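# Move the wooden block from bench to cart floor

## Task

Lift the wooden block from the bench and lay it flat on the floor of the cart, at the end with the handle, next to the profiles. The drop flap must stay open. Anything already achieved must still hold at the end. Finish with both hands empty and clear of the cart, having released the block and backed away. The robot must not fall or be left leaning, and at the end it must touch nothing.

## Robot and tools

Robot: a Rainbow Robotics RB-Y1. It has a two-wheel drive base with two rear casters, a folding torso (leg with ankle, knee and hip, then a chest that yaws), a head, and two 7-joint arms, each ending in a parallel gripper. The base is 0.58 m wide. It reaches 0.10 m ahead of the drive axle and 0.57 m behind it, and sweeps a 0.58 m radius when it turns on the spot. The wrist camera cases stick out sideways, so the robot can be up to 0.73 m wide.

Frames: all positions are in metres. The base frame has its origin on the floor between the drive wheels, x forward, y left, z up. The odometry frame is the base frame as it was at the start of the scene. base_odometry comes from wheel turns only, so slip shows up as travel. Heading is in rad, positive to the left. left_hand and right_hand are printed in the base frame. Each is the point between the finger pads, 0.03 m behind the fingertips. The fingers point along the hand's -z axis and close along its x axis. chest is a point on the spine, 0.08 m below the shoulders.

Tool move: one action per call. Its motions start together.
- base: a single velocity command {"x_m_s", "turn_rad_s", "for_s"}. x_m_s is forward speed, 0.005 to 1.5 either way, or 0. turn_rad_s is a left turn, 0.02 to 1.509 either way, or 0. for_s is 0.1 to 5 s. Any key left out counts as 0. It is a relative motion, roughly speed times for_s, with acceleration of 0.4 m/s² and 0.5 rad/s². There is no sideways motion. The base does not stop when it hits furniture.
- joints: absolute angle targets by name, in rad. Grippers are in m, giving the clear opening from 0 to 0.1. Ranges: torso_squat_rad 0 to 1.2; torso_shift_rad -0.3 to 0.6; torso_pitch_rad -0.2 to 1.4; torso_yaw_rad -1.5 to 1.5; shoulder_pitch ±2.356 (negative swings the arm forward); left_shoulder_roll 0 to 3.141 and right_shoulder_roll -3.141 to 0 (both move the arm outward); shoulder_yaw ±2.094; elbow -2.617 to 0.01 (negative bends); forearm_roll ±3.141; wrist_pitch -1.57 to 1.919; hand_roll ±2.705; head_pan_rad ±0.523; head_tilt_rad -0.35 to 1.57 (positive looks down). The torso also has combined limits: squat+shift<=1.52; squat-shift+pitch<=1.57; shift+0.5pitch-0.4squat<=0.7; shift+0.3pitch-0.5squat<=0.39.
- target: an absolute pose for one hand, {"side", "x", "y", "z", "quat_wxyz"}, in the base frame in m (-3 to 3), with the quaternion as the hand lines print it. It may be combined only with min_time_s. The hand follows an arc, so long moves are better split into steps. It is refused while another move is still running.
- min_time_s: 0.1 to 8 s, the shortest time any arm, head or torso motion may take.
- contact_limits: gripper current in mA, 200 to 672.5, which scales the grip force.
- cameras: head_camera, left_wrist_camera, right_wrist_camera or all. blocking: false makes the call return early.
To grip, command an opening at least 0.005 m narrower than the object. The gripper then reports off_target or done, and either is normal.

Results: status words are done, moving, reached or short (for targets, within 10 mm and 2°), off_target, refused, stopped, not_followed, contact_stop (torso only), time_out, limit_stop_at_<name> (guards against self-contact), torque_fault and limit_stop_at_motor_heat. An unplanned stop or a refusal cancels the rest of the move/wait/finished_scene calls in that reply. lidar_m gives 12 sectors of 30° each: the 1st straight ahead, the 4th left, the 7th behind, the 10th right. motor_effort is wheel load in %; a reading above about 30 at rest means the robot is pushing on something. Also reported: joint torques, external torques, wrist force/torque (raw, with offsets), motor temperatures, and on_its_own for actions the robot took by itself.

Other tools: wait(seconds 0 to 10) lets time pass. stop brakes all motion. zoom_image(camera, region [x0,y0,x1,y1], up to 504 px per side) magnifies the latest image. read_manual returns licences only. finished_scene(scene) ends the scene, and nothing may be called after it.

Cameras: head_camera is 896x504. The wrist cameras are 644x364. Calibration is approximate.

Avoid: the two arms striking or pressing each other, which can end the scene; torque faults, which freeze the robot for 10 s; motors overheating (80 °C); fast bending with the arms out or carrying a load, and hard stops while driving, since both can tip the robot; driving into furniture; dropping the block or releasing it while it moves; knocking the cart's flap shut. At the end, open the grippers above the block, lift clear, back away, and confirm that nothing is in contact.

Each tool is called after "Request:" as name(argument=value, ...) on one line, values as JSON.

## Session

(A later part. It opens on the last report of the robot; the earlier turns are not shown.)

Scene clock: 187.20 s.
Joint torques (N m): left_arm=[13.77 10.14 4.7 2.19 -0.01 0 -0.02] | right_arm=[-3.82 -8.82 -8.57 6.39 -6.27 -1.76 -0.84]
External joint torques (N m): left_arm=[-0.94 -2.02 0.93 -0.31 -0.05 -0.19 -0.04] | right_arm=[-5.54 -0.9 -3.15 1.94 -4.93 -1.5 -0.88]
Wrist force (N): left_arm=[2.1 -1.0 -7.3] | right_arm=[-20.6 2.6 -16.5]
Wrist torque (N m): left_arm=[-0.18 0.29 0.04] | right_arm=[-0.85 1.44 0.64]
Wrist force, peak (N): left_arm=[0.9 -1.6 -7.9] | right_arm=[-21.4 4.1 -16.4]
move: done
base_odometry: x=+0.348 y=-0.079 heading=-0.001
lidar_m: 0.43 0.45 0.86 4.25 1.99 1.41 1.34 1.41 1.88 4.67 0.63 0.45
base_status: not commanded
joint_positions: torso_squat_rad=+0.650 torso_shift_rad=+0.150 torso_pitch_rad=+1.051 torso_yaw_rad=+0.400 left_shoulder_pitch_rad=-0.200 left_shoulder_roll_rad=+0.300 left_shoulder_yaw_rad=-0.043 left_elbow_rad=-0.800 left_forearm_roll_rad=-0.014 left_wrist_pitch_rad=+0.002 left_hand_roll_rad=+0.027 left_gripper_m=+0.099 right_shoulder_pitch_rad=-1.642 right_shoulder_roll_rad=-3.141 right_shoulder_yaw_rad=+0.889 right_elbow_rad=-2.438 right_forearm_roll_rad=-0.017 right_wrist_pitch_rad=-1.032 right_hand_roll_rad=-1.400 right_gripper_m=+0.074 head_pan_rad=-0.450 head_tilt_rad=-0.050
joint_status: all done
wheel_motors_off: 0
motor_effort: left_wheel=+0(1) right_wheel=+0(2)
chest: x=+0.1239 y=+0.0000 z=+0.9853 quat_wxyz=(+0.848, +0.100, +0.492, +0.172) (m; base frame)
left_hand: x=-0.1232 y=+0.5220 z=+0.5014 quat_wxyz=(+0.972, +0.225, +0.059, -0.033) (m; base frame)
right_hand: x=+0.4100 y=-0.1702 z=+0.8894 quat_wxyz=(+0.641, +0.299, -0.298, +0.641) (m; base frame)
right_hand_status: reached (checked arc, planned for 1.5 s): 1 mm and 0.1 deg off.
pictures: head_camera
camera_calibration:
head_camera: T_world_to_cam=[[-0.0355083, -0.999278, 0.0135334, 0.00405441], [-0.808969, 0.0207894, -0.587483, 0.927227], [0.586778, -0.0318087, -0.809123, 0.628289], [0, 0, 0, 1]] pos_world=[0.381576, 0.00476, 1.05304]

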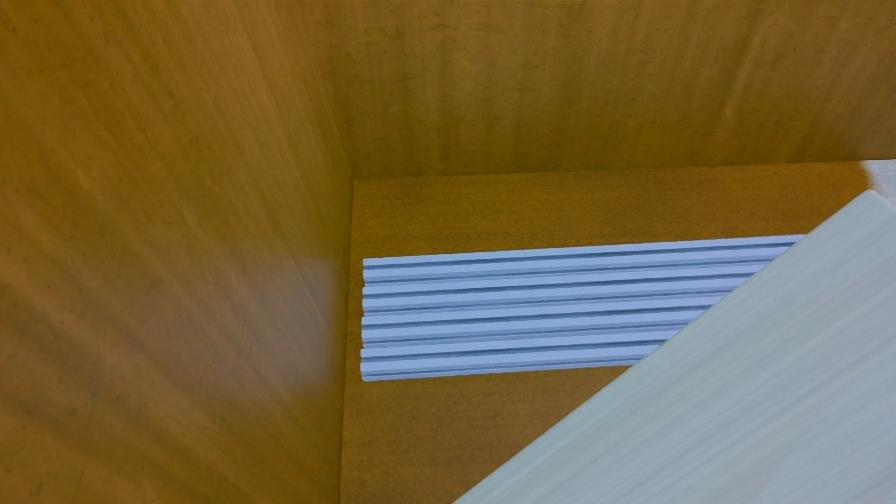

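Request:
move(target={"side":"right","x":0.41,"y":-0.19,"z":0.9,"quat_wxyz":[0.6797,0.1948,-0.3954,0.5863]}, min_time_s=1.5, cameras=["head_camera"])

Request:
move(base={"x_m_s":0.15,"for_s":1.4}, cameras=["head_camera","right_wrist_camera"])

Scene clock: 194.90 s.
Joint torques (N m): left_arm=[13.63 10.13 4.76 2.3 -0.1 0.02 -0.06] | right_arm=[1.1 -3.96 -6.24 8.77 -5.92 3.46 -0.74]
External joint torques (N m): left_arm=[-1.07 -2.04 1 -0.2 -0.14 -0.16 -0.08] | right_arm=[-5.35 -0.51 -0.47 4.67 -4.72 2.61 -0.78]
Wrist force (N): left_arm=[2.1 -1.3 -6.9] | right_arm=[-21.0 8.0 -15.7]
Wrist torque (N m): left_arm=[-0.17 0.29 0.06] | right_arm=[-0.36 1.45 0.65]
Wrist force, peak (N): left_arm=[1.6 -1.2 -8.1] | right_arm=[-21.5 8.9 -16.1]
move: done
base_odometry: x=+0.348 y=-0.079 heading=-0.001
lidar_m: 0.42 0.44 0.86 4.26 1.98 1.40 1.34 1.40 1.87 4.70 0.64 0.44
base_status: not commanded
joint_positions: torso_squat_rad=+0.650 torso_shift_rad=+0.150 torso_pitch_rad=+1.051 torso_yaw_rad=+0.400 left_shoulder_pitch_rad=-0.200 left_shoulder_roll_rad=+0.300 left_shoulder_yaw_rad=-0.043 left_elbow_rad=-0.800 left_forearm_roll_rad=-0.014 left_wrist_pitch_rad=+0.002 left_hand_roll_rad=+0.027 left_gripper_m=+0.099 right_shoulder_pitch_rad=-2.230 right_shoulder_roll_rad=-3.141 right_shoulder_yaw_rad=+0.924 right_elbow_rad=-2.584 right_forearm_roll_rad=+0.394 right_wrist_pitch_rad=-0.995 right_hand_roll_rad=-1.896 right_gripper_m=+0.074 head_pan_rad=-0.450 head_tilt_rad=-0.050
joint_status: all done
wheel_motors_off: 0
motor_effort: left_wheel=+0(1) right_wheel=+1(2)
chest: x=+0.1240 y=+0.0000 z=+0.9853 quat_wxyz=(+0.848, +0.100, +0.492, +0.172) (m; base frame)
left_hand: x=-0.1232 y=+0.5220 z=+0.5014 quat_wxyz=(+0.972, +0.225, +0.059, -0.033) (m; base frame)
right_hand: x=+0.4097 y=-0.1899 z=+0.8994 quat_wxyz=(+0.679, +0.195, -0.394, +0.587) (m; base frame)
right_hand_status: reached (checked arc, planned for 1.5 s): 1 mm and 0.2 deg off.
pictures: head_camera
camera_calibration:
head_camera: T_world_to_cam=[[-0.0354508, -0.999281, 0.0134517, 0.00411837], [-0.80897, 0.020791, -0.587482, 0.927226], [0.58678, -0.0317087, -0.809126, 0.628291], [0, 0, 0, 1]] pos_world=[0.381576, 0.00475974, 1.05304]

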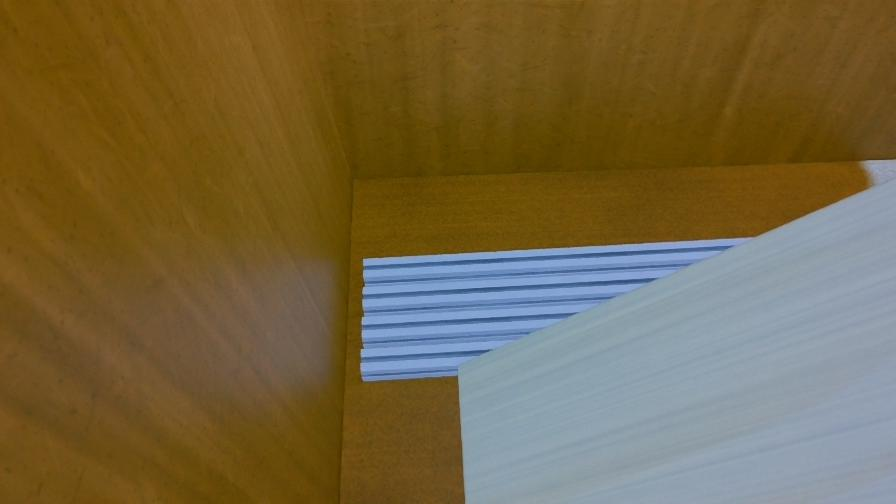

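Scene clock: 197.00 s.
Joint torques (N m): left_arm=[13.84 10.22 4.77 2.46 -0.01 -0.01 0.07] | right_arm=[1.31 -3.72 -6.06 8.86 -5.93 3.39 -0.68]
External joint torques (N m): left_arm=[-0.86 -1.94 1 -0.04 -0.05 -0.19 0.06] | right_arm=[-5.14 -0.26 -0.29 4.76 -4.73 2.56 -0.72]
Wrist force (N): left_arm=[1.6 -1.4 -7.9] | right_arm=[-21.0 7.4 -15.3]
Wrist torque (N m): left_arm=[-0.11 0.22 0.13] | right_arm=[-0.38 1.39 0.67]
Wrist force, peak (N): left_arm=[1.7 -1.7 -7.8] | right_arm=[-21.8 5.3 -16.7]
move: done
base_odometry: x=+0.558 y=-0.079 heading=-0.001
lidar_m: 0.22 0.23 0.63 1.42 2.29 1.63 1.55 1.61 2.15 0.99 0.33 0.23
base_status: done (sent for 1.4 of 1.4 s)
joint_positions: torso_squat_rad=+0.650 torso_shift_rad=+0.150 torso_pitch_rad=+1.051 torso_yaw_rad=+0.400 left_shoulder_pitch_rad=-0.200 left_shoulder_roll_rad=+0.300 left_shoulder_yaw_rad=-0.043 left_elbow_rad=-0.800 left_forearm_roll_rad=-0.014 left_wrist_pitch_rad=+0.002 left_hand_roll_rad=+0.027 left_gripper_m=+0.099 right_shoulder_pitch_rad=-2.230 right_shoulder_roll_rad=-3.141 right_shoulder_yaw_rad=+0.925 right_elbow_rad=-2.584 right_forearm_roll_rad=+0.394 right_wrist_pitch_rad=-0.995 right_hand_roll_rad=-1.896 right_gripper_m=+0.074 head_pan_rad=-0.450 head_tilt_rad=-0.050
joint_status: not commanded
wheel_motors_off: 0
motor_effort: left_wheel=+0(25) right_wheel=-1(24)
chest: x=+0.1240 y=+0.0000 z=+0.9852 quat_wxyz=(+0.848, +0.100, +0.492, +0.172) (m; base frame)
left_hand: x=-0.1231 y=+0.5220 z=+0.5013 quat_wxyz=(+0.972, +0.225, +0.059, -0.033) (m; base frame)
right_hand: x=+0.4098 y=-0.1899 z=+0.8992 quat_wxyz=(+0.679, +0.195, -0.394, +0.587) (m; base frame)
pictures: head_camera, right_wrist_camera
camera_calibration:
head_camera: T_world_to_cam=[[-0.0354486, -0.999281, 0.0134596, 0.00411408], [-0.8091, 0.0207916, -0.587303, 0.92711], [0.586601, -0.0317092, -0.809255, 0.628357], [0, 0, 0, 1]] pos_world=[0.381676, 0.00475975, 1.05294]
right_wrist_camera: T_world_to_cam=[[0.0359938, -0.631394, -0.774627, 0.560678], [-0.975023, -0.19218, 0.111339, 0.290057], [-0.219167, 0.751272, -0.622541, 0.864496], [0, 0, 0, 1]] pos_world=[0.4521, -0.23972, 0.940205]

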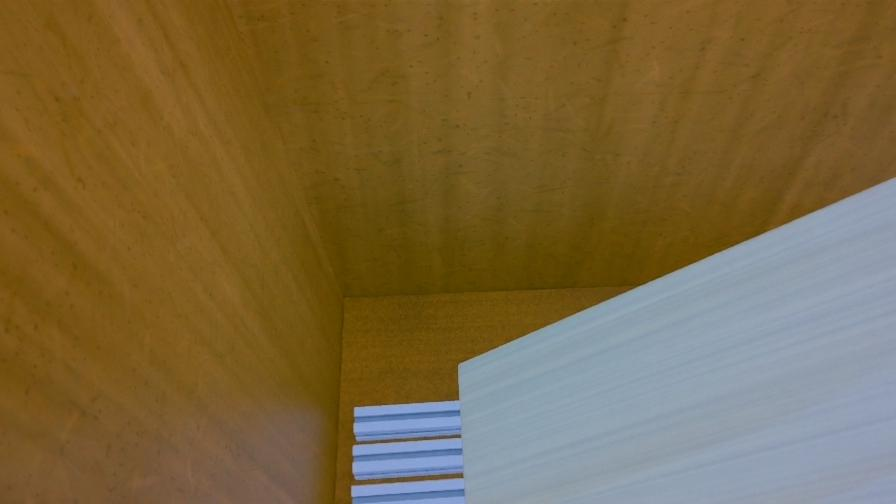

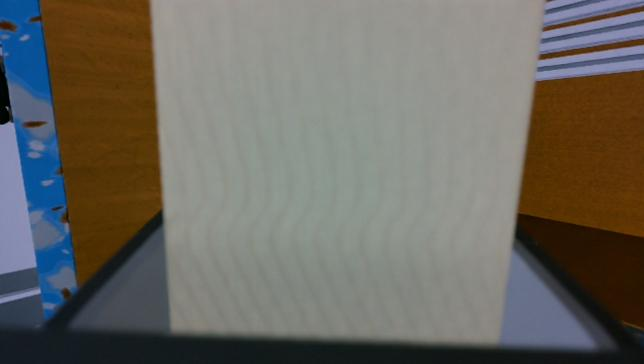

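Request:
move(target={"side":"right","x":0.435,"y":-0.17,"z":0.75,"quat_wxyz":[0.6797,0.1948,-0.3954,0.5863]}, min_time_s=2, cameras=["head_camera"])

Request:
move(target={"side":"right","x":0.435,"y":-0.11,"z":0.6,"quat_wxyz":[0.6797,0.1948,-0.3954,0.5863]}, min_time_s=2, cameras=["head_camera","right_wrist_camera"])

Scene clock: 204.13 s.
Joint torques (N m): left_arm=[13.83 10.09 5.07 2.36 0.01 -0.07 -0.04] | right_arm=[0.16 -2.84 -8.38 -6.38 -3.98 2.28 -0.58]
External joint torques (N m): left_arm=[-0.87 -2.07 1.3 -0.14 -0.04 -0.26 -0.05] | right_arm=[-3.48 2.4 -2.25 -4.18 -3.24 1.71 -0.62]
Wrist force (N): left_arm=[2.0 -1.9 -7.7] | right_arm=[-20.5 7.4 -15.8]
Wrist torque (N m): left_arm=[-0.05 0.28 0.10] | right_arm=[-0.49 1.48 0.45]
Wrist force, peak (N): left_arm=[2.1 -2.0 -8.1] | right_arm=[-22.2 8.1 -15.6]
move: done
base_odometry: x=+0.558 y=-0.079 heading=-0.001
lidar_m: 0.21 0.22 0.63 1.41 2.30 1.63 1.55 1.62 2.17 0.98 0.33 0.22
base_status: not commanded
joint_positions: torso_squat_rad=+0.650 torso_shift_rad=+0.150 torso_pitch_rad=+1.051 torso_yaw_rad=+0.400 left_shoulder_pitch_rad=-0.200 left_shoulder_roll_rad=+0.300 left_shoulder_yaw_rad=-0.043 left_elbow_rad=-0.800 left_forearm_roll_rad=-0.014 left_wrist_pitch_rad=+0.002 left_hand_roll_rad=+0.027 left_gripper_m=+0.099 right_shoulder_pitch_rad=-2.091 right_shoulder_roll_rad=-2.843 right_shoulder_yaw_rad=+1.631 right_elbow_rad=-2.616 right_forearm_roll_rad=+0.895 right_wrist_pitch_rad=-0.465 right_hand_roll_rad=-1.704 right_gripper_m=+0.074 head_pan_rad=-0.450 head_tilt_rad=-0.050
joint_status: all done
wheel_motors_off: 0
motor_effort: left_wheel=+1(1) right_wheel=+0(3)
chest: x=+0.1240 y=+0.0000 z=+0.9852 quat_wxyz=(+0.848, +0.100, +0.492, +0.172) (m; base frame)
left_hand: x=-0.1231 y=+0.5220 z=+0.5013 quat_wxyz=(+0.972, +0.225, +0.059, -0.033) (m; base frame)
right_hand: x=+0.4349 y=-0.1708 z=+0.7498 quat_wxyz=(+0.677, +0.201, -0.396, +0.587) (m; base frame)
right_hand_status: reached (checked arc, planned for 2.0 s): 1 mm and 0.8 deg off.
pictures: head_camera
camera_calibration:
head_camera: T_world_to_cam=[[-0.0354486, -0.999281, 0.0134596, 0.00411408], [-0.8091, 0.0207916, -0.587303, 0.92711], [0.586601, -0.0317092, -0.809255, 0.628357], [0, 0, 0, 1]] pos_world=[0.381676, 0.00475975, 1.05294]

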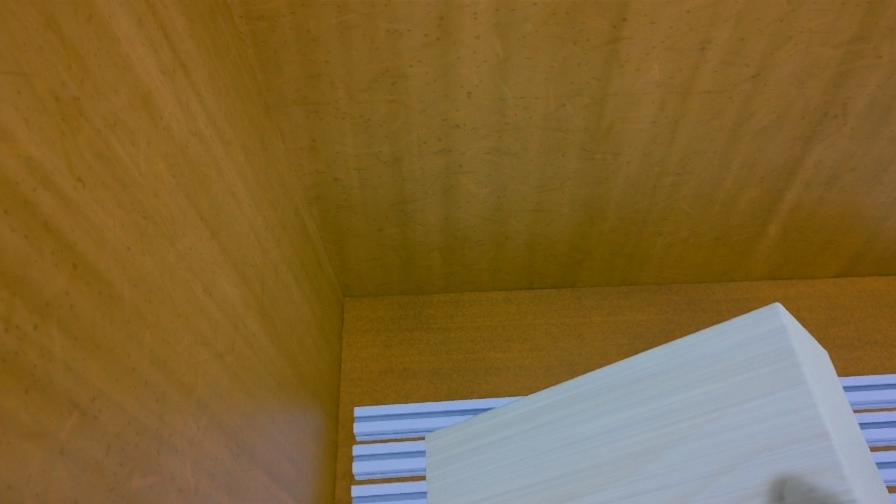

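Scene clock: 206.47 s.
Joint torques (N m): left_arm=[13.54 10.08 4.84 2.45 0.07 0 -0.04] | right_arm=[-6.82 -3.83 -8.68 -13.94 1.12 1.59 -0.59]
External joint torques (N m): left_arm=[-1.16 -2.09 1.08 -0.04 0.02 -0.19 -0.05] | right_arm=[-4.6 3.24 -3.98 -8.18 0.76 1.18 -0.62]
Wrist force (N): left_arm=[1.8 -1.6 -6.9] | right_arm=[-21.4 7.4 -15.1]
Wrist torque (N m): left_arm=[-0.08 0.20 0.11] | right_arm=[-0.42 1.44 0.44]
Wrist force, peak (N): left_arm=[2.3 -2.0 -7.8] | right_arm=[-23.3 6.8 -15.3]
move: done
base_odometry: x=+0.558 y=-0.079 heading=-0.001
lidar_m: 0.21 0.22 0.62 1.42 2.29 1.63 1.55 1.62 2.15 0.98 0.33 0.23
base_status: not commanded
joint_positions: torso_squat_rad=+0.650 torso_shift_rad=+0.150 torso_pitch_rad=+1.051 torso_yaw_rad=+0.400 left_shoulder_pitch_rad=-0.200 left_shoulder_roll_rad=+0.300 left_shoulder_yaw_rad=-0.043 left_elbow_rad=-0.800 left_forearm_roll_rad=-0.014 left_wrist_pitch_rad=+0.002 left_hand_roll_rad=+0.027 left_gripper_m=+0.099 right_shoulder_pitch_rad=-1.891 right_shoulder_roll_rad=-2.157 right_shoulder_yaw_rad=+2.075 right_elbow_rad=-2.357 right_forearm_roll_rad=+1.074 right_wrist_pitch_rad=+0.249 right_hand_roll_rad=-1.594 right_gripper_m=+0.074 head_pan_rad=-0.450 head_tilt_rad=-0.050
joint_status: all done
wheel_motors_off: 0
motor_effort: left_wheel=+1(2) right_wheel=-1(2)
chest: x=+0.1240 y=+0.0000 z=+0.9852 quat_wxyz=(+0.848, +0.100, +0.492, +0.172) (m; base frame)
left_hand: x=-0.1232 y=+0.5220 z=+0.5013 quat_wxyz=(+0.972, +0.225, +0.059, -0.033) (m; base frame)
right_hand: x=+0.4346 y=-0.1118 z=+0.5984 quat_wxyz=(+0.677, +0.200, -0.398, +0.585) (m; base frame)
right_hand_status: reached (checked arc, planned for 2.0 s): 2 mm and 0.8 deg off.
pictures: head_camera, right_wrist_camera
camera_calibration:
head_camera: T_world_to_cam=[[-0.035506, -0.999278, 0.0135414, 0.00405011], [-0.809099, 0.02079, -0.587304, 0.927111], [0.586599, -0.0318092, -0.809253, 0.628355], [0, 0, 0, 1]] pos_world=[0.381676, 0.00476, 1.05294]
right_wrist_camera: T_world_to_cam=[[0.0379104, -0.619759, -0.783876, 0.382091], [-0.974752, -0.195675, 0.107566, 0.36446], [-0.22005, 0.760006, -0.611529, 0.618631], [0, 0, 0, 1]] pos_world=[0.476903, -0.162043, 0.63862]

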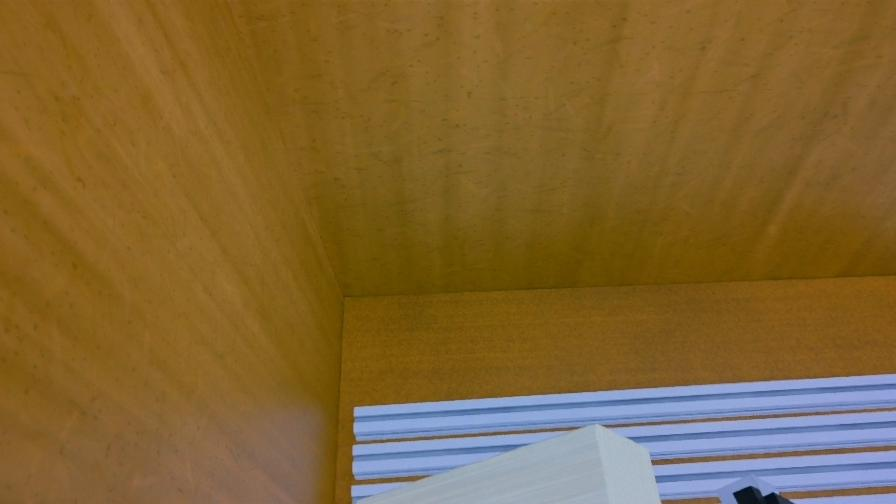

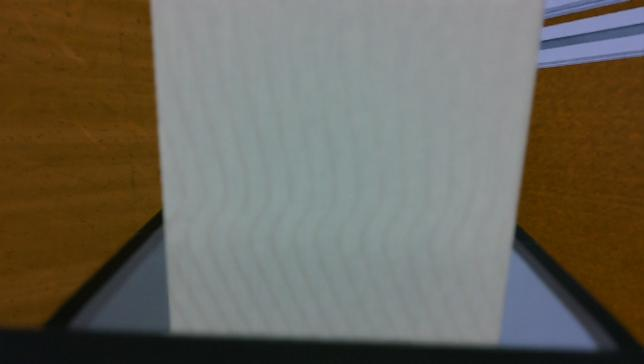

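Request:
move(joints={"head_tilt_rad":0.3})

Request:
move(target={"side":"right","x":0.43,"y":-0.09,"z":0.47,"quat_wxyz":[0.6797,0.1948,-0.3954,0.5863]}, min_time_s=2, cameras=["head_camera","right_wrist_camera"])

Scene clock: 208.70 s.
Joint torques (N m): left_arm=[13.93 10.12 4.61 2.48 -0.05 0.03 -0.07] | right_arm=[-6.72 -4.05 -8.85 -14.08 1.12 1.61 -0.48]
External joint torques (N m): left_arm=[-0.78 -2.05 0.84 -0.02 -0.1 -0.16 -0.08] | right_arm=[-4.5 3.02 -4.15 -8.32 0.76 1.2 -0.51]
Wrist force (N): left_arm=[2.3 -1.3 -6.9] | right_arm=[-21.4 7.2 -15.2]
Wrist torque (N m): left_arm=[-0.09 0.32 0.09] | right_arm=[-0.35 1.42 0.46]
Wrist force, peak (N): left_arm=[2.3 -1.6 -7.7] | right_arm=[-21.8 7.7 -15.1]
move: done
base_odometry: x=+0.558 y=-0.079 heading=-0.001
lidar_m: 0.21 0.22 0.64 1.42 2.30 1.63 1.55 1.61 2.16 0.97 0.32 0.23
base_status: not commanded
joint_positions: torso_squat_rad=+0.650 torso_shift_rad=+0.150 torso_pitch_rad=+1.051 torso_yaw_rad=+0.400 left_shoulder_pitch_rad=-0.200 left_shoulder_roll_rad=+0.300 left_shoulder_yaw_rad=-0.043 left_elbow_rad=-0.800 left_forearm_roll_rad=-0.014 left_wrist_pitch_rad=+0.002 left_hand_roll_rad=+0.027 left_gripper_m=+0.099 right_shoulder_pitch_rad=-1.891 right_shoulder_roll_rad=-2.157 right_shoulder_yaw_rad=+2.075 right_elbow_rad=-2.357 right_forearm_roll_rad=+1.074 right_wrist_pitch_rad=+0.249 right_hand_roll_rad=-1.594 right_gripper_m=+0.074 head_pan_rad=-0.450 head_tilt_rad=+0.300
joint_status: all done
wheel_motors_off: 0
motor_effort: left_wheel=+0(1) right_wheel=+1(2)
chest: x=+0.1240 y=+0.0000 z=+0.9852 quat_wxyz=(+0.848, +0.100, +0.492, +0.172) (m; base frame)
left_hand: x=-0.1232 y=+0.5220 z=+0.5013 quat_wxyz=(+0.972, +0.225, +0.059, -0.033) (m; base frame)
right_hand: x=+0.4346 y=-0.1118 z=+0.5984 quat_wxyz=(+0.677, +0.200, -0.398, +0.585) (m; base frame)
pictures: none

Scene clock: 211.03 s.
Joint torques (N m): left_arm=[13.39 10.14 4.88 2.52 -0.06 0.02 -0.03] | right_arm=[-5.03 -6.91 -3.04 -4.57 -0.79 0.94 -1.25]
External joint torques (N m): left_arm=[-1.3 -2.02 1.12 0.03 -0.11 -0.16 -0.05] | right_arm=[0.52 1 0.42 0.4 -1.45 0.05 -1.29]
Wrist force (N): left_arm=[1.7 -1.2 -7.0] | right_arm=[-7.3 7.4 -1.4]
Wrist torque (N m): left_arm=[-0.15 0.27 0.09] | right_arm=[-1.15 -1.40 1.13]
Wrist force, peak (N): left_arm=[1.4 -1.6 -8.1] | right_arm=[-20.7 7.8 -16.8]
move: done
base_odometry: x=+0.558 y=-0.079 heading=-0.001
lidar_m: 0.21 0.23 0.63 1.40 2.30 1.64 1.54 1.60 2.17 0.99 0.32 0.23
base_status: not commanded
joint_positions: torso_squat_rad=+0.650 torso_shift_rad=+0.150 torso_pitch_rad=+1.050 torso_yaw_rad=+0.400 left_shoulder_pitch_rad=-0.200 left_shoulder_roll_rad=+0.300 left_shoulder_yaw_rad=-0.043 left_elbow_rad=-0.800 left_forearm_roll_rad=-0.014 left_wrist_pitch_rad=+0.002 left_hand_roll_rad=+0.027 left_gripper_m=+0.099 right_shoulder_pitch_rad=-1.635 right_shoulder_roll_rad=-1.658 right_shoulder_yaw_rad=+2.093 right_elbow_rad=-1.884 right_forearm_roll_rad=+1.332 right_wrist_pitch_rad=+0.576 right_hand_roll_rad=-1.943 right_gripper_m=+0.074 head_pan_rad=-0.450 head_tilt_rad=+0.300
joint_status: all done
wheel_motors_off: 0
motor_effort: left_wheel=+0(2) right_wheel=+1(2)
chest: x=+0.1238 y=+0.0000 z=+0.9854 quat_wxyz=(+0.848, +0.100, +0.491, +0.172) (m; base frame)
left_hand: x=-0.1231 y=+0.5220 z=+0.5013 quat_wxyz=(+0.972, +0.225, +0.059, -0.033) (m; base frame)
right_hand: x=+0.4297 y=-0.0898 z=+0.4708 quat_wxyz=(+0.680, +0.192, -0.393, +0.588) (m; base frame)
right_hand_status: reached (checked arc, planned for 2.0 s): 1 mm and 0.4 deg off.
pictures: head_camera, right_wrist_camera
camera_calibration:
head_camera: T_world_to_cam=[[-0.0450702, -0.998803, 0.0190174, 0.00120448], [-0.960645, 0.0381094, -0.275153, 0.64031], [0.274099, -0.0306702, -0.961212, 0.887103], [0, 0, 0, 1]] pos_world=[0.37201, 0.00400884, 1.02885]
right_wrist_camera: T_world_to_cam=[[0.0357361, -0.635868, -0.77097, 0.289363], [-0.975832, -0.188621, 0.110336, 0.377493], [-0.215581, 0.748394, -0.627241, 0.527336], [0, 0, 0, 1]] pos_world=[0.471713, -0.139455, 0.512206]

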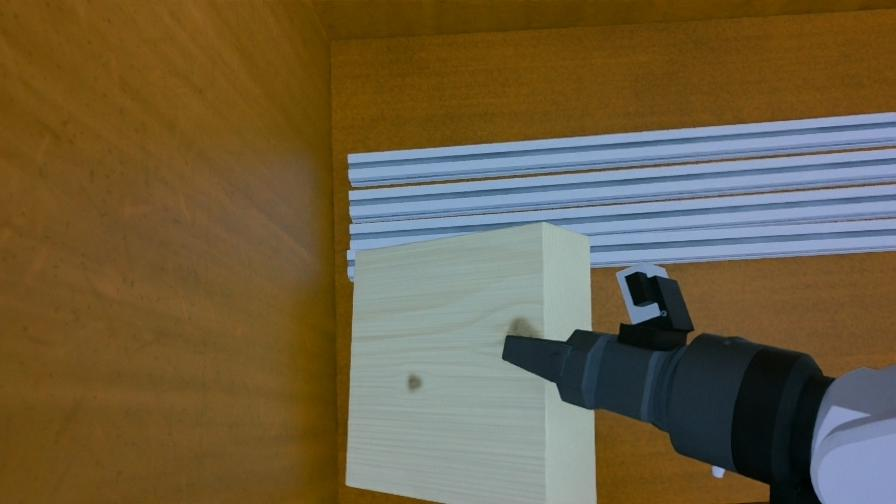

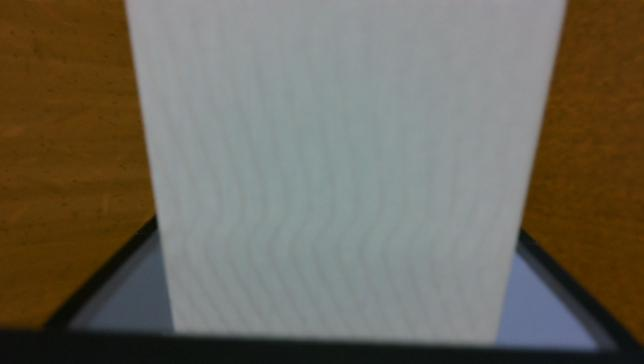

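Request:
move(target={"side":"right","x":0.42,"y":-0.1,"z":0.53,"quat_wxyz":[0.6686,0.2301,-0.3642,0.6063]}, min_time_s=1.5)

Request:
move(target={"side":"right","x":0.4,"y":-0.1,"z":0.49,"quat_wxyz":[0.6686,0.2301,-0.3642,0.6063]}, min_time_s=1.5, cameras=["head_camera","right_wrist_camera"])

Scene clock: 217.97 s.
Joint torques (N m): left_arm=[13.59 10.1 4.49 2.38 0 -0.02 0.05] | right_arm=[-10.71 -8.22 -10.53 -13.6 1.63 3.47 -0.21]
External joint torques (N m): left_arm=[-1.11 -2.07 0.73 -0.11 -0.05 -0.2 0.04] | right_arm=[-6.59 -0.11 -6.48 -8.17 1.26 2.7 -0.24]
Wrist force (N): left_arm=[2.1 -1.1 -7.2] | right_arm=[-20.4 5.8 -15.9]
Wrist torque (N m): left_arm=[-0.16 0.31 0.08] | right_arm=[-0.40 1.57 0.28]
Wrist force, peak (N): left_arm=[1.6 -2.1 -8.5] | right_arm=[-21.8 7.8 -15.3]
move: done
base_odometry: x=+0.558 y=-0.079 heading=-0.001
lidar_m: 0.22 0.23 0.63 1.42 2.29 1.65 1.54 1.62 2.16 0.98 0.33 0.21
base_status: not commanded
joint_positions: torso_squat_rad=+0.650 torso_shift_rad=+0.150 torso_pitch_rad=+1.051 torso_yaw_rad=+0.400 left_shoulder_pitch_rad=-0.200 left_shoulder_roll_rad=+0.300 left_shoulder_yaw_rad=-0.043 left_elbow_rad=-0.800 left_forearm_roll_rad=-0.014 left_wrist_pitch_rad=+0.002 left_hand_roll_rad=+0.027 left_gripper_m=+0.099 right_shoulder_pitch_rad=-1.738 right_shoulder_roll_rad=-1.902 right_shoulder_yaw_rad=+2.061 right_elbow_rad=-2.113 right_forearm_roll_rad=+1.386 right_wrist_pitch_rad=+0.326 right_hand_roll_rad=-1.938 right_gripper_m=+0.074 head_pan_rad=-0.450 head_tilt_rad=+0.300
joint_status: all done
wheel_motors_off: 0
motor_effort: left_wheel=+0(1) right_wheel=+1(2)
chest: x=+0.1239 y=+0.0000 z=+0.9853 quat_wxyz=(+0.848, +0.100, +0.491, +0.172) (m; base frame)
left_hand: x=-0.1232 y=+0.5220 z=+0.5013 quat_wxyz=(+0.972, +0.225, +0.059, -0.033) (m; base frame)
right_hand: x=+0.4186 y=-0.1008 z=+0.5284 quat_wxyz=(+0.669, +0.229, -0.366, +0.605) (m; base frame)
right_hand_status: reached (checked arc, planned for 1.5 s): 2 mm and 0.3 deg off.
pictures: none

Scene clock: 219.80 s.
Joint torques (N m): left_arm=[13.52 10.4 4.9 2.54 -0.05 -0.05 -0.07] | right_arm=[-7.11 -4.1 -5.75 -12.95 2.56 3.07 -0.76]
External joint torques (N m): left_arm=[-1.18 -1.76 1.13 0.04 -0.1 -0.23 -0.09] | right_arm=[-2.8 4.33 -2.6 -7.66 2.04 2.23 -0.8]
Wrist force (N): left_arm=[2.2 -1.2 -6.8] | right_arm=[-20.3 4.7 -15.5]
Wrist torque (N m): left_arm=[-0.12 0.29 0.10] | right_arm=[-0.82 1.46 0.46]
Wrist force, peak (N): left_arm=[2.0 -1.9 -7.5] | right_arm=[-21.2 5.8 -16.0]
move: done
base_odometry: x=+0.558 y=-0.079 heading=-0.001
lidar_m: 0.22 0.22 0.64 1.43 2.29 1.62 1.55 1.61 2.16 0.99 0.33 0.23
base_status: not commanded
joint_positions: torso_squat_rad=+0.650 torso_shift_rad=+0.150 torso_pitch_rad=+1.051 torso_yaw_rad=+0.400 left_shoulder_pitch_rad=-0.200 left_shoulder_roll_rad=+0.300 left_shoulder_yaw_rad=-0.043 left_elbow_rad=-0.800 left_forearm_roll_rad=-0.014 left_wrist_pitch_rad=+0.002 left_hand_roll_rad=+0.027 left_gripper_m=+0.099 right_shoulder_pitch_rad=-1.644 right_shoulder_roll_rad=-1.770 right_shoulder_yaw_rad=+2.095 right_elbow_rad=-1.986 right_forearm_roll_rad=+1.447 right_wrist_pitch_rad=+0.456 right_hand_roll_rad=-1.997 right_gripper_m=+0.074 head_pan_rad=-0.450 head_tilt_rad=+0.300
joint_status: all done
wheel_motors_off: 0
motor_effort: left_wheel=+0(1) right_wheel=+2(3)
chest: x=+0.1239 y=+0.0000 z=+0.9853 quat_wxyz=(+0.848, +0.100, +0.491, +0.172) (m; base frame)
left_hand: x=-0.1232 y=+0.5220 z=+0.5013 quat_wxyz=(+0.972, +0.225, +0.059, -0.033) (m; base frame)
right_hand: x=+0.3999 y=-0.1011 z=+0.4897 quat_wxyz=(+0.670, +0.228, -0.362, +0.607) (m; base frame)
right_hand_status: reached (checked arc, planned for 1.5 s): 1 mm and 0.4 deg off.
pictures: head_camera, right_wrist_camera
camera_calibration:
head_camera: T_world_to_cam=[[-0.0450631, -0.998803, 0.0190317, 0.00119548], [-0.960732, 0.0381083, -0.27485, 0.640072], [0.273796, -0.0306699, -0.961299, 0.887086], [0, 0, 0, 1]] pos_world=[0.372111, 0.00400883, 1.02866]
right_wrist_camera: T_world_to_cam=[[0.0332952, -0.632366, -0.773954, 0.300475], [-0.94806, -0.26509, 0.175809, 0.293271], [-0.316344, 0.727901, -0.608348, 0.570182], [0, 0, 0, 1]] pos_world=[0.448407, -0.147283, 0.527863]

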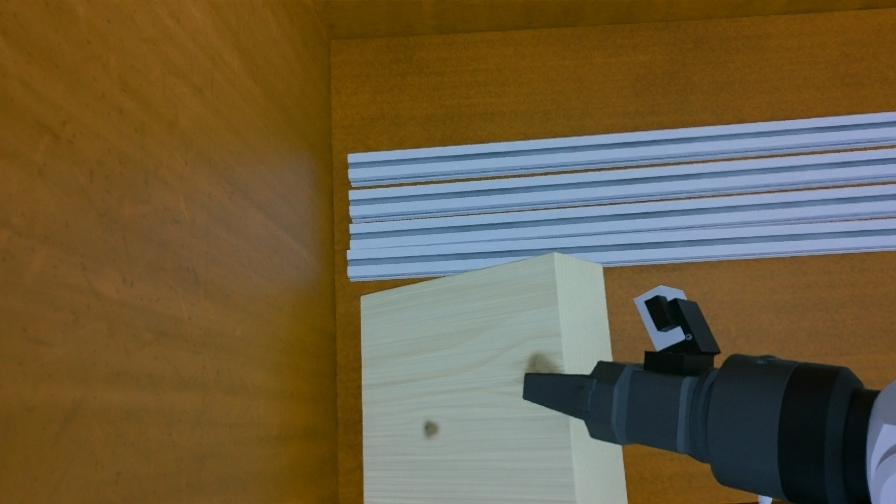

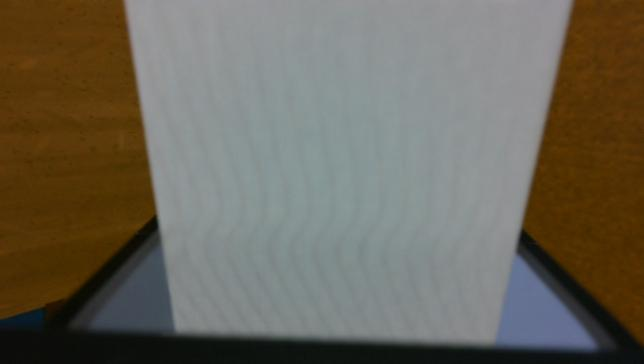

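Request:
move(target={"side":"right","x":0.41,"y":-0.075,"z":0.455,"quat_wxyz":[0.6686,0.2301,-0.3642,0.6063]}, min_time_s=1.5)

Request:
move(target={"side":"right","x":0.41,"y":-0.075,"z":0.43,"quat_wxyz":[0.6686,0.2301,-0.3642,0.6063]}, min_time_s=1.2, cameras=["head_camera","right_wrist_camera"])

Scene clock: 224.17 s.
Joint torques (N m): left_arm=[13.35 10.39 4.98 2.43 -0.05 0.06 0.04] | right_arm=[-9.69 -3.56 -10.11 -11.48 1.93 4.18 -0.61]
External joint torques (N m): left_arm=[-1.35 -1.78 1.22 -0.06 -0.1 -0.12 0.02] | right_arm=[-3.81 3.95 -6.72 -6.5 1.39 3.29 -0.64]
Wrist force (N): left_arm=[2.3 -0.7 -6.9] | right_arm=[-20.5 5.8 -15.3]
Wrist torque (N m): left_arm=[-0.17 0.34 0.10] | right_arm=[-0.33 1.51 0.40]
Wrist force, peak (N): left_arm=[1.7 -2.3 -7.9] | right_arm=[-22.0 5.9 -15.6]
move: done
base_odometry: x=+0.558 y=-0.079 heading=-0.001
lidar_m: 0.22 0.23 0.63 1.42 2.30 1.63 1.55 1.63 2.16 0.98 0.32 0.23
base_status: not commanded
joint_positions: torso_squat_rad=+0.650 torso_shift_rad=+0.150 torso_pitch_rad=+1.051 torso_yaw_rad=+0.400 left_shoulder_pitch_rad=-0.200 left_shoulder_roll_rad=+0.300 left_shoulder_yaw_rad=-0.043 left_elbow_rad=-0.800 left_forearm_roll_rad=-0.014 left_wrist_pitch_rad=+0.002 left_hand_roll_rad=+0.027 left_gripper_m=+0.099 right_shoulder_pitch_rad=-1.626 right_shoulder_roll_rad=-1.601 right_shoulder_yaw_rad=+2.089 right_elbow_rad=-1.824 right_forearm_roll_rad=+1.415 right_wrist_pitch_rad=+0.491 right_hand_roll_rad=-2.041 right_gripper_m=+0.074 head_pan_rad=-0.450 head_tilt_rad=+0.300
joint_status: all done
wheel_motors_off: 0
motor_effort: left_wheel=-1(1) right_wheel=+2(3)
chest: x=+0.1239 y=+0.0000 z=+0.9853 quat_wxyz=(+0.848, +0.100, +0.491, +0.172) (m; base frame)
left_hand: x=-0.1232 y=+0.5220 z=+0.5013 quat_wxyz=(+0.972, +0.225, +0.059, -0.033) (m; base frame)
right_hand: x=+0.4093 y=-0.0765 z=+0.4544 quat_wxyz=(+0.669, +0.229, -0.362, +0.607) (m; base frame)
right_hand_status: reached (checked arc, planned for 1.5 s): 2 mm and 0.3 deg off.
pictures: none

Scene clock: 225.70 s.
Joint torques (N m): left_arm=[13.58 10.24 4.72 2.35 -0.04 -0.02 -0.02] | right_arm=[1.34 -7.52 3.26 3.16 -2.36 -4.41 0.02]
External joint torques (N m): left_arm=[-1.08 -1.93 0.96 -0.13 -0.08 -0.2 -0.03] | right_arm=[7.63 -0.15 6.47 7.71 -2.88 -5.43 -0.01]
Wrist force (N): left_arm=[1.6 -0.9 -7.1] | right_arm=[10.4 -3.3 15.3]
Wrist torque (N m): left_arm=[-0.21 0.21 0.11] | right_arm=[-0.43 -4.79 -0.42]
Wrist force, peak (N): left_arm=[1.9 -1.5 -8.1] | right_arm=[11.2 4.4 35.1]
move: done
base_odometry: x=+0.558 y=-0.079 heading=-0.001
lidar_m: 0.22 0.23 0.64 1.42 2.29 1.63 1.55 1.62 2.16 0.98 0.34 0.23
base_status: not commanded
joint_positions: torso_squat_rad=+0.650 torso_shift_rad=+0.150 torso_pitch_rad=+1.049 torso_yaw_rad=+0.400 left_shoulder_pitch_rad=-0.200 left_shoulder_roll_rad=+0.300 left_shoulder_yaw_rad=-0.043 left_elbow_rad=-0.800 left_forearm_roll_rad=-0.014 left_wrist_pitch_rad=+0.002 left_hand_roll_rad=+0.027 left_gripper_m=+0.099 right_shoulder_pitch_rad=-1.590 right_shoulder_roll_rad=-1.517 right_shoulder_yaw_rad=+2.092 right_elbow_rad=-1.700 right_forearm_roll_rad=+1.492 right_wrist_pitch_rad=+0.534 right_hand_roll_rad=-2.152 right_gripper_m=+0.076 head_pan_rad=-0.450 head_tilt_rad=+0.300
joint_status: all done
wheel_motors_off: 0
motor_effort: left_wheel=-2(3) right_wheel=+3(7)
chest: x=+0.1233 y=+0.0000 z=+0.9857 quat_wxyz=(+0.848, +0.100, +0.491, +0.172) (m; base frame)
left_hand: x=-0.1229 y=+0.5220 z=+0.5013 quat_wxyz=(+0.972, +0.225, +0.058, -0.033) (m; base frame)
right_hand: x=+0.4114 y=-0.0734 z=+0.4324 quat_wxyz=(+0.668, +0.229, -0.367, +0.606) (m; base frame)
right_hand_status: reached (checked arc, planned for 1.2 s): 3 mm and 0.3 deg off.
pictures: head_camera, right_wrist_camera
camera_calibration:
head_camera: T_world_to_cam=[[-0.0451888, -0.998799, 0.0189356, 0.00119924], [-0.9603, 0.038208, -0.276342, 0.64109], [0.275286, -0.0306714, -0.960873, 0.887019], [0, 0, 0, 1]] pos_world=[0.371508, 0.00390914, 1.02945]
right_wrist_camera: T_world_to_cam=[[0.0367656, -0.625636, -0.779248, 0.274602], [-0.949003, -0.266183, 0.168936, 0.324897], [-0.313115, 0.733298, -0.603517, 0.515783], [0, 0, 0, 1]] pos_world=[0.459732, -0.11994, 0.47038]

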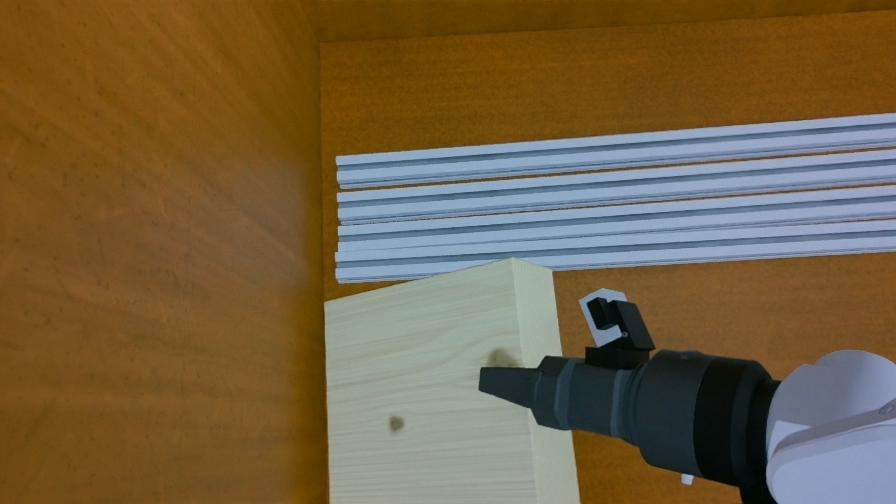

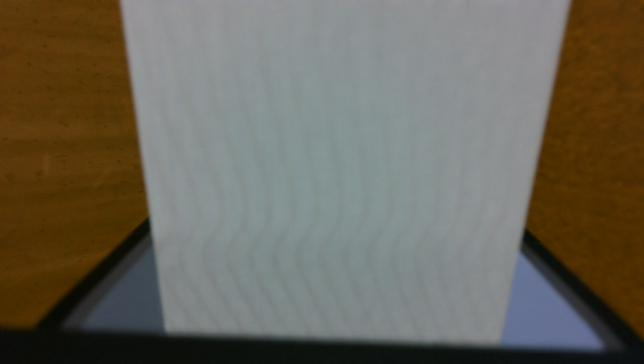

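Request:
move(target={"side":"right","x":0.405,"y":-0.1,"z":0.5,"quat_wxyz":[0.6686,0.2301,-0.3642,0.6063]}, min_time_s=1.2)

Request:
move(target={"side":"right","x":0.38,"y":-0.28,"z":0.62,"quat_wxyz":[0.6983,0.1105,-0.2534,0.6603]}, min_time_s=2)

Request:
move(joints={"torso_yaw_rad":0.8}, min_time_s=2.5, cameras=["head_camera","right_wrist_camera"])

Scene clock: 235.87 s.
Joint torques (N m): left_arm=[13.66 10.34 4.85 2.48 -0.01 0.04 -0.13] | right_arm=[-10.57 -7.8 -8.92 -13.43 1.59 3.75 -0.3]
External joint torques (N m): left_arm=[-1.04 -1.82 1.08 -0.02 -0.05 -0.15 -0.14] | right_arm=[-6.28 0.63 -5.56 -8.12 1.12 2.91 -0.34]
Wrist force (N): left_arm=[2.3 -1.9 -7.4] | right_arm=[-20.4 5.9 -15.4]
Wrist torque (N m): left_arm=[-0.06 0.30 0.07] | right_arm=[-0.39 1.57 0.26]
Wrist force, peak (N): left_arm=[2.0 -2.1 -7.9] | right_arm=[-24.6 4.7 -18.8]
move: done
base_odometry: x=+0.558 y=-0.079 heading=-0.001
lidar_m: 0.21 0.22 0.63 1.41 2.29 1.63 1.55 1.61 2.16 0.99 0.32 0.23
base_status: not commanded
joint_positions: torso_squat_rad=+0.650 torso_shift_rad=+0.150 torso_pitch_rad=+1.051 torso_yaw_rad=+0.400 left_shoulder_pitch_rad=-0.200 left_shoulder_roll_rad=+0.300 left_shoulder_yaw_rad=-0.043 left_elbow_rad=-0.800 left_forearm_roll_rad=-0.014 left_wrist_pitch_rad=+0.002 left_hand_roll_rad=+0.027 left_gripper_m=+0.099 right_shoulder_pitch_rad=-1.662 right_shoulder_roll_rad=-1.800 right_shoulder_yaw_rad=+2.084 right_elbow_rad=-2.011 right_forearm_roll_rad=+1.458 right_wrist_pitch_rad=+0.422 right_hand_roll_rad=-2.009 right_gripper_m=+0.074 head_pan_rad=-0.450 head_tilt_rad=+0.300
joint_status: all done
wheel_motors_off: 0
motor_effort: left_wheel=+0(2) right_wheel=+0(5)
chest: x=+0.1239 y=+0.0000 z=+0.9853 quat_wxyz=(+0.848, +0.100, +0.491, +0.172) (m; base frame)
left_hand: x=-0.1232 y=+0.5220 z=+0.5013 quat_wxyz=(+0.972, +0.225, +0.059, -0.033) (m; base frame)
right_hand: x=+0.4040 y=-0.1012 z=+0.4980 quat_wxyz=(+0.669, +0.231, -0.362, +0.606) (m; base frame)
right_hand_status: reached (checked arc, planned for 1.2 s): 3 mm and 0.3 deg off.
pictures: none

Scene clock: 238.20 s.
Joint torques (N m): left_arm=[13.63 10.3 4.79 2.53 0.05 -0.07 0] | right_arm=[7.86 -10.85 -1.5 -10.38 -2.52 -3.8 -1.13]
External joint torques (N m): left_arm=[-1.07 -1.87 1.03 0.04 0 -0.26 -0.01] | right_arm=[3.06 -2.32 3.29 -7.76 -2.15 -4.05 -1.16]
Wrist force (N): left_arm=[1.1 -1.1 -6.8] | right_arm=[-14.8 -11.8 -26.0]
Wrist torque (N m): left_arm=[-0.16 0.17 0.09] | right_arm=[-0.30 0.81 0.68]
Wrist force, peak (N): left_arm=[2.3 -2.6 -7.5] | right_arm=[-35.1 -48.2 -34.4]
move: done
base_odometry: x=+0.558 y=-0.079 heading=-0.001
lidar_m: 0.19 0.20 0.63 1.41 2.29 1.62 1.54 1.62 2.17 0.98 0.31 0.21
base_status: not commanded
joint_positions: torso_squat_rad=+0.650 torso_shift_rad=+0.150 torso_pitch_rad=+1.051 torso_yaw_rad=+0.400 left_shoulder_pitch_rad=-0.200 left_shoulder_roll_rad=+0.300 left_shoulder_yaw_rad=-0.043 left_elbow_rad=-0.800 left_forearm_roll_rad=-0.014 left_wrist_pitch_rad=+0.002 left_hand_roll_rad=+0.027 left_gripper_m=+0.099 right_shoulder_pitch_rad=-1.877 right_shoulder_roll_rad=-2.780 right_shoulder_yaw_rad=+1.962 right_elbow_rad=-2.399 right_forearm_roll_rad=+1.180 right_wrist_pitch_rad=-0.298 right_hand_roll_rad=-1.482 right_gripper_m=+0.075 head_pan_rad=-0.450 head_tilt_rad=+0.300
joint_status: all done
wheel_motors_off: 0
motor_effort: left_wheel=-2(4) right_wheel=-10(19)
chest: x=+0.1241 y=+0.0000 z=+0.9852 quat_wxyz=(+0.848, +0.100, +0.492, +0.172) (m; base frame)
left_hand: x=-0.1232 y=+0.5220 z=+0.5014 quat_wxyz=(+0.972, +0.225, +0.059, -0.033) (m; base frame)
right_hand: x=+0.3810 y=-0.2799 z=+0.6199 quat_wxyz=(+0.699, +0.108, -0.253, +0.660) (m; base frame)
right_hand_status: reached (checked arc, planned for 2.0 s): 1 mm and 0.3 deg off.
pictures: none

Scene clock: 241.00 s.
Joint torques (N m): left_arm=[10.63 16.85 7.16 2.09 0.11 0 0.06] | right_arm=[1.98 -7.05 -6.67 -13.29 -2.25 0.84 -0.52]
External joint torques (N m): left_arm=[-0.65 -2.62 1.03 0.09 0.04 -0.16 0.05] | right_arm=[-2.13 -0.59 -1.84 -7.65 -1.75 0.65 -0.56]
Wrist force (N): left_arm=[1.7 -3.0 -6.1] | right_arm=[-20.3 6.4 -16.1]
Wrist torque (N m): left_arm=[-0.01 0.23 0.08] | right_arm=[0.02 1.60 0.01]
Wrist force, peak (N): left_arm=[1.9 -1.9 -7.8] | right_arm=[-17.2 -10.6 -23.7]
move: done
base_odometry: x=+0.558 y=-0.079 heading=-0.001
lidar_m: 0.19 0.20 0.64 1.41 2.29 1.63 1.55 1.61 2.16 0.98 0.31 0.21
base_status: not commanded
joint_positions: torso_squat_rad=+0.650 torso_shift_rad=+0.150 torso_pitch_rad=+1.051 torso_yaw_rad=+0.800 left_shoulder_pitch_rad=-0.200 left_shoulder_roll_rad=+0.300 left_shoulder_yaw_rad=-0.043 left_elbow_rad=-0.800 left_forearm_roll_rad=-0.014 left_wrist_pitch_rad=+0.002 left_hand_roll_rad=+0.027 left_gripper_m=+0.099 right_shoulder_pitch_rad=-1.876 right_shoulder_roll_rad=-2.781 right_shoulder_yaw_rad=+1.963 right_elbow_rad=-2.400 right_forearm_roll_rad=+1.180 right_wrist_pitch_rad=-0.300 right_hand_roll_rad=-1.482 right_gripper_m=+0.075 head_pan_rad=-0.450 head_tilt_rad=+0.300
joint_status: all done
wheel_motors_off: 0
motor_effort: left_wheel=-1(3) right_wheel=-4(9)
chest: x=+0.1240 y=+0.0000 z=+0.9852 quat_wxyz=(+0.797, +0.195, +0.462, +0.337) (m; base frame)
left_hand: x=-0.2358 y=+0.5965 z=+0.6981 quat_wxyz=(+0.917, +0.382, +0.086, +0.074) (m; base frame)
right_hand: x=+0.4166 y=-0.0851 z=+0.5554 quat_wxyz=(+0.602, +0.252, -0.349, +0.673) (m; base frame)
pictures: head_camera, right_wrist_camera
camera_calibration:
head_camera: T_world_to_cam=[[0.149791, -0.93511, -0.321143, 0.312121], [-0.958779, -0.0580552, -0.278158, 0.643231], [0.241464, 0.34957, -0.90526, 0.835795], [0, 0, 0, 1]] pos_world=[0.368149, 0.0370406, 1.03577]
right_wrist_camera: T_world_to_cam=[[0.179962, -0.611754, -0.770306, 0.299554], [-0.884272, -0.443646, 0.145743, 0.276842], [-0.430902, 0.654932, -0.620796, 0.652266], [0, 0, 0, 1]] pos_world=[0.471958, -0.121117, 0.595324]

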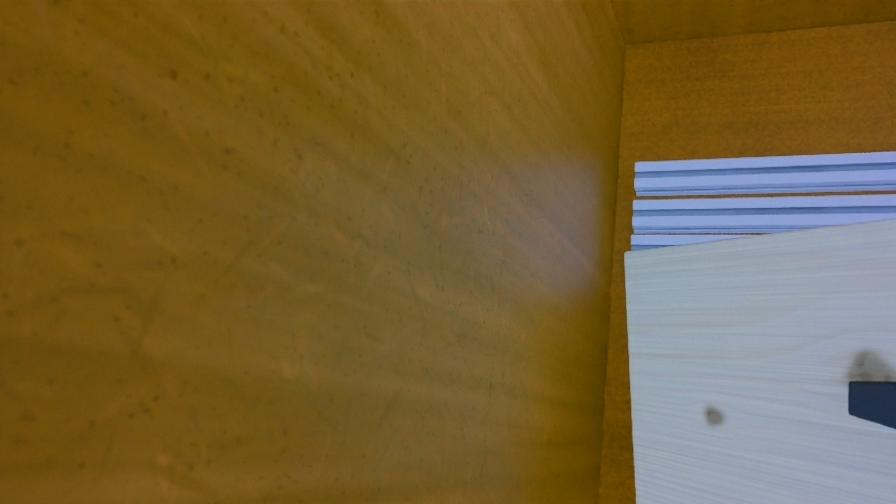

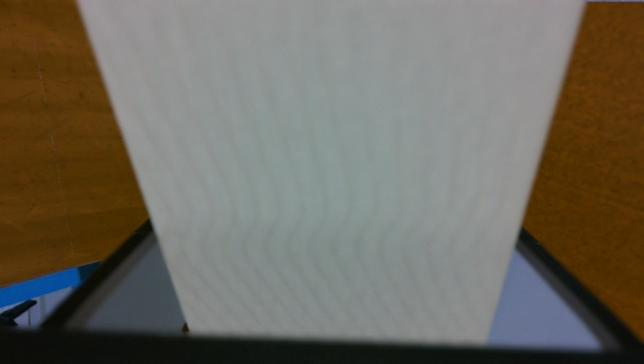

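Request:
move(joints={"head_pan_rad":-0.52})

Request:
move(target={"side":"right","x":0.4,"y":-0.1,"z":0.54,"quat_wxyz":[0.6409,0.2988,-0.2988,0.6409]}, min_time_s=1.5, cameras=["head_camera","right_wrist_camera"])

Scene clock: 243.53 s.
Joint torques (N m): left_arm=[10.68 16.63 7.17 2.03 -0.05 0.03 0.11] | right_arm=[1.64 -6.46 -6.45 -13.56 -2.13 0.9 -0.45]
External joint torques (N m): left_arm=[-0.61 -2.84 1.03 0.04 -0.13 -0.13 0.09] | right_arm=[-2.47 0 -1.63 -7.92 -1.63 0.7 -0.48]
Wrist force (N): left_arm=[1.3 -3.0 -6.0] | right_arm=[-20.2 6.6 -16.0]
Wrist torque (N m): left_arm=[-0.02 0.19 0.08] | right_arm=[-0.03 1.64 0.00]
Wrist force, peak (N): left_arm=[1.4 -3.1 -6.9] | right_arm=[-21.0 7.0 -16.4]
move: done
base_odometry: x=+0.558 y=-0.079 heading=-0.001
lidar_m: 0.20 0.20 0.64 1.42 2.29 1.62 1.55 1.61 2.17 0.99 0.31 0.22
base_status: not commanded
joint_positions: torso_squat_rad=+0.650 torso_shift_rad=+0.150 torso_pitch_rad=+1.051 torso_yaw_rad=+0.800 left_shoulder_pitch_rad=-0.200 left_shoulder_roll_rad=+0.300 left_shoulder_yaw_rad=-0.043 left_elbow_rad=-0.800 left_forearm_roll_rad=-0.014 left_wrist_pitch_rad=+0.002 left_hand_roll_rad=+0.027 left_gripper_m=+0.099 right_shoulder_pitch_rad=-1.876 right_shoulder_roll_rad=-2.781 right_shoulder_yaw_rad=+1.963 right_elbow_rad=-2.400 right_forearm_roll_rad=+1.180 right_wrist_pitch_rad=-0.300 right_hand_roll_rad=-1.482 right_gripper_m=+0.075 head_pan_rad=-0.520 head_tilt_rad=+0.300
joint_status: all done
wheel_motors_off: 0
motor_effort: left_wheel=-1(2) right_wheel=-3(5)
chest: x=+0.1240 y=+0.0000 z=+0.9852 quat_wxyz=(+0.797, +0.195, +0.462, +0.337) (m; base frame)
left_hand: x=-0.2358 y=+0.5965 z=+0.6981 quat_wxyz=(+0.917, +0.382, +0.086, +0.074) (m; base frame)
right_hand: x=+0.4166 y=-0.0851 z=+0.5554 quat_wxyz=(+0.602, +0.252, -0.349, +0.673) (m; base frame)
pictures: none

Scene clock: 245.37 s.
Joint torques (N m): left_arm=[10.43 16.54 7.47 1.92 0.02 0.01 -0.01] | right_arm=[-1.25 -6.68 -6.13 -12.76 -3.18 -0.63 -0.35]
External joint torques (N m): left_arm=[-0.85 -2.93 1.34 -0.07 -0.05 -0.15 -0.02] | right_arm=[-5.77 -0.08 -1.38 -7.4 -2.57 -0.53 -0.39]
Wrist force (N): left_arm=[1.7 -3.3 -6.2] | right_arm=[-20.8 1.8 -16.2]
Wrist torque (N m): left_arm=[0.02 0.23 0.11] | right_arm=[-0.34 1.57 -0.05]
Wrist force, peak (N): left_arm=[1.8 -3.6 -6.5] | right_arm=[-20.8 6.3 -16.4]
move: done
base_odometry: x=+0.558 y=-0.079 heading=-0.001
lidar_m: 0.18 0.21 0.63 1.40 2.28 1.63 1.54 1.61 2.15 0.99 0.31 0.21
base_status: not commanded
joint_positions: torso_squat_rad=+0.650 torso_shift_rad=+0.150 torso_pitch_rad=+1.051 torso_yaw_rad=+0.800 left_shoulder_pitch_rad=-0.200 left_shoulder_roll_rad=+0.300 left_shoulder_yaw_rad=-0.043 left_elbow_rad=-0.800 left_forearm_roll_rad=-0.014 left_wrist_pitch_rad=+0.002 left_hand_roll_rad=+0.027 left_gripper_m=+0.099 right_shoulder_pitch_rad=-1.887 right_shoulder_roll_rad=-2.782 right_shoulder_yaw_rad=+1.988 right_elbow_rad=-2.331 right_forearm_roll_rad=+1.082 right_wrist_pitch_rad=-0.404 right_hand_roll_rad=-1.502 right_gripper_m=+0.075 head_pan_rad=-0.520 head_tilt_rad=+0.300
joint_status: all done
wheel_motors_off: 0
motor_effort: left_wheel=-1(3) right_wheel=-4(6)
chest: x=+0.1240 y=+0.0000 z=+0.9852 quat_wxyz=(+0.797, +0.195, +0.462, +0.337) (m; base frame)
left_hand: x=-0.2358 y=+0.5965 z=+0.6981 quat_wxyz=(+0.917, +0.382, +0.086, +0.074) (m; base frame)
right_hand: x=+0.3999 y=-0.1007 z=+0.5394 quat_wxyz=(+0.642, +0.298, -0.298, +0.641) (m; base frame)
right_hand_status: reached (checked arc, planned for 1.5 s): 1 mm and 0.2 deg off.
pictures: head_camera, right_wrist_camera
camera_calibration:
head_camera: T_world_to_cam=[[0.116835, -0.957508, -0.263681, 0.260956], [-0.960506, -0.0414267, -0.27516, 0.64024], [0.252544, 0.285415, -0.924532, 0.854076], [0, 0, 0, 1]] pos_world=[0.368773, 0.032624, 1.0346]
right_wrist_camera: T_world_to_cam=[[0.0285121, -0.625083, -0.780037, 0.345153], [-0.861318, -0.411371, 0.29817, 0.169314], [-0.507266, 0.663358, -0.550124, 0.638614], [0, 0, 0, 1]] pos_world=[0.459939, -0.13823, 0.570065]

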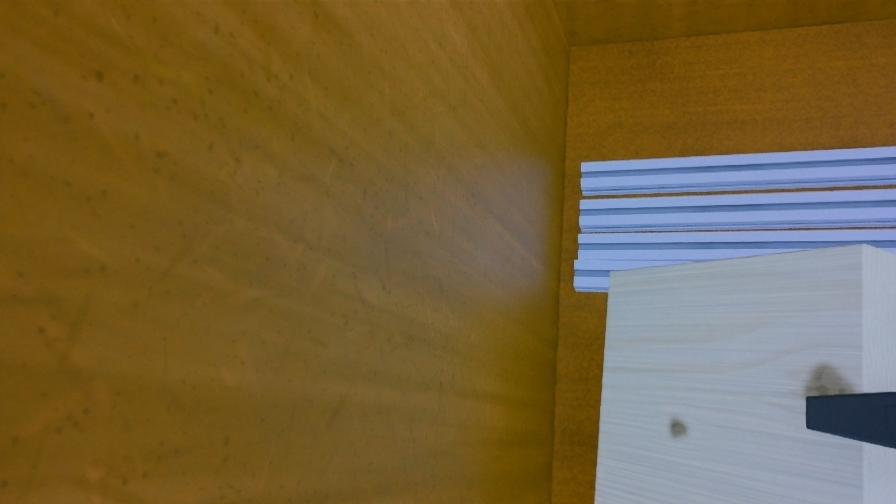

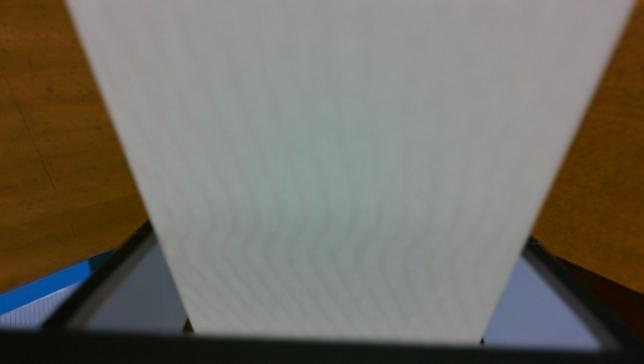

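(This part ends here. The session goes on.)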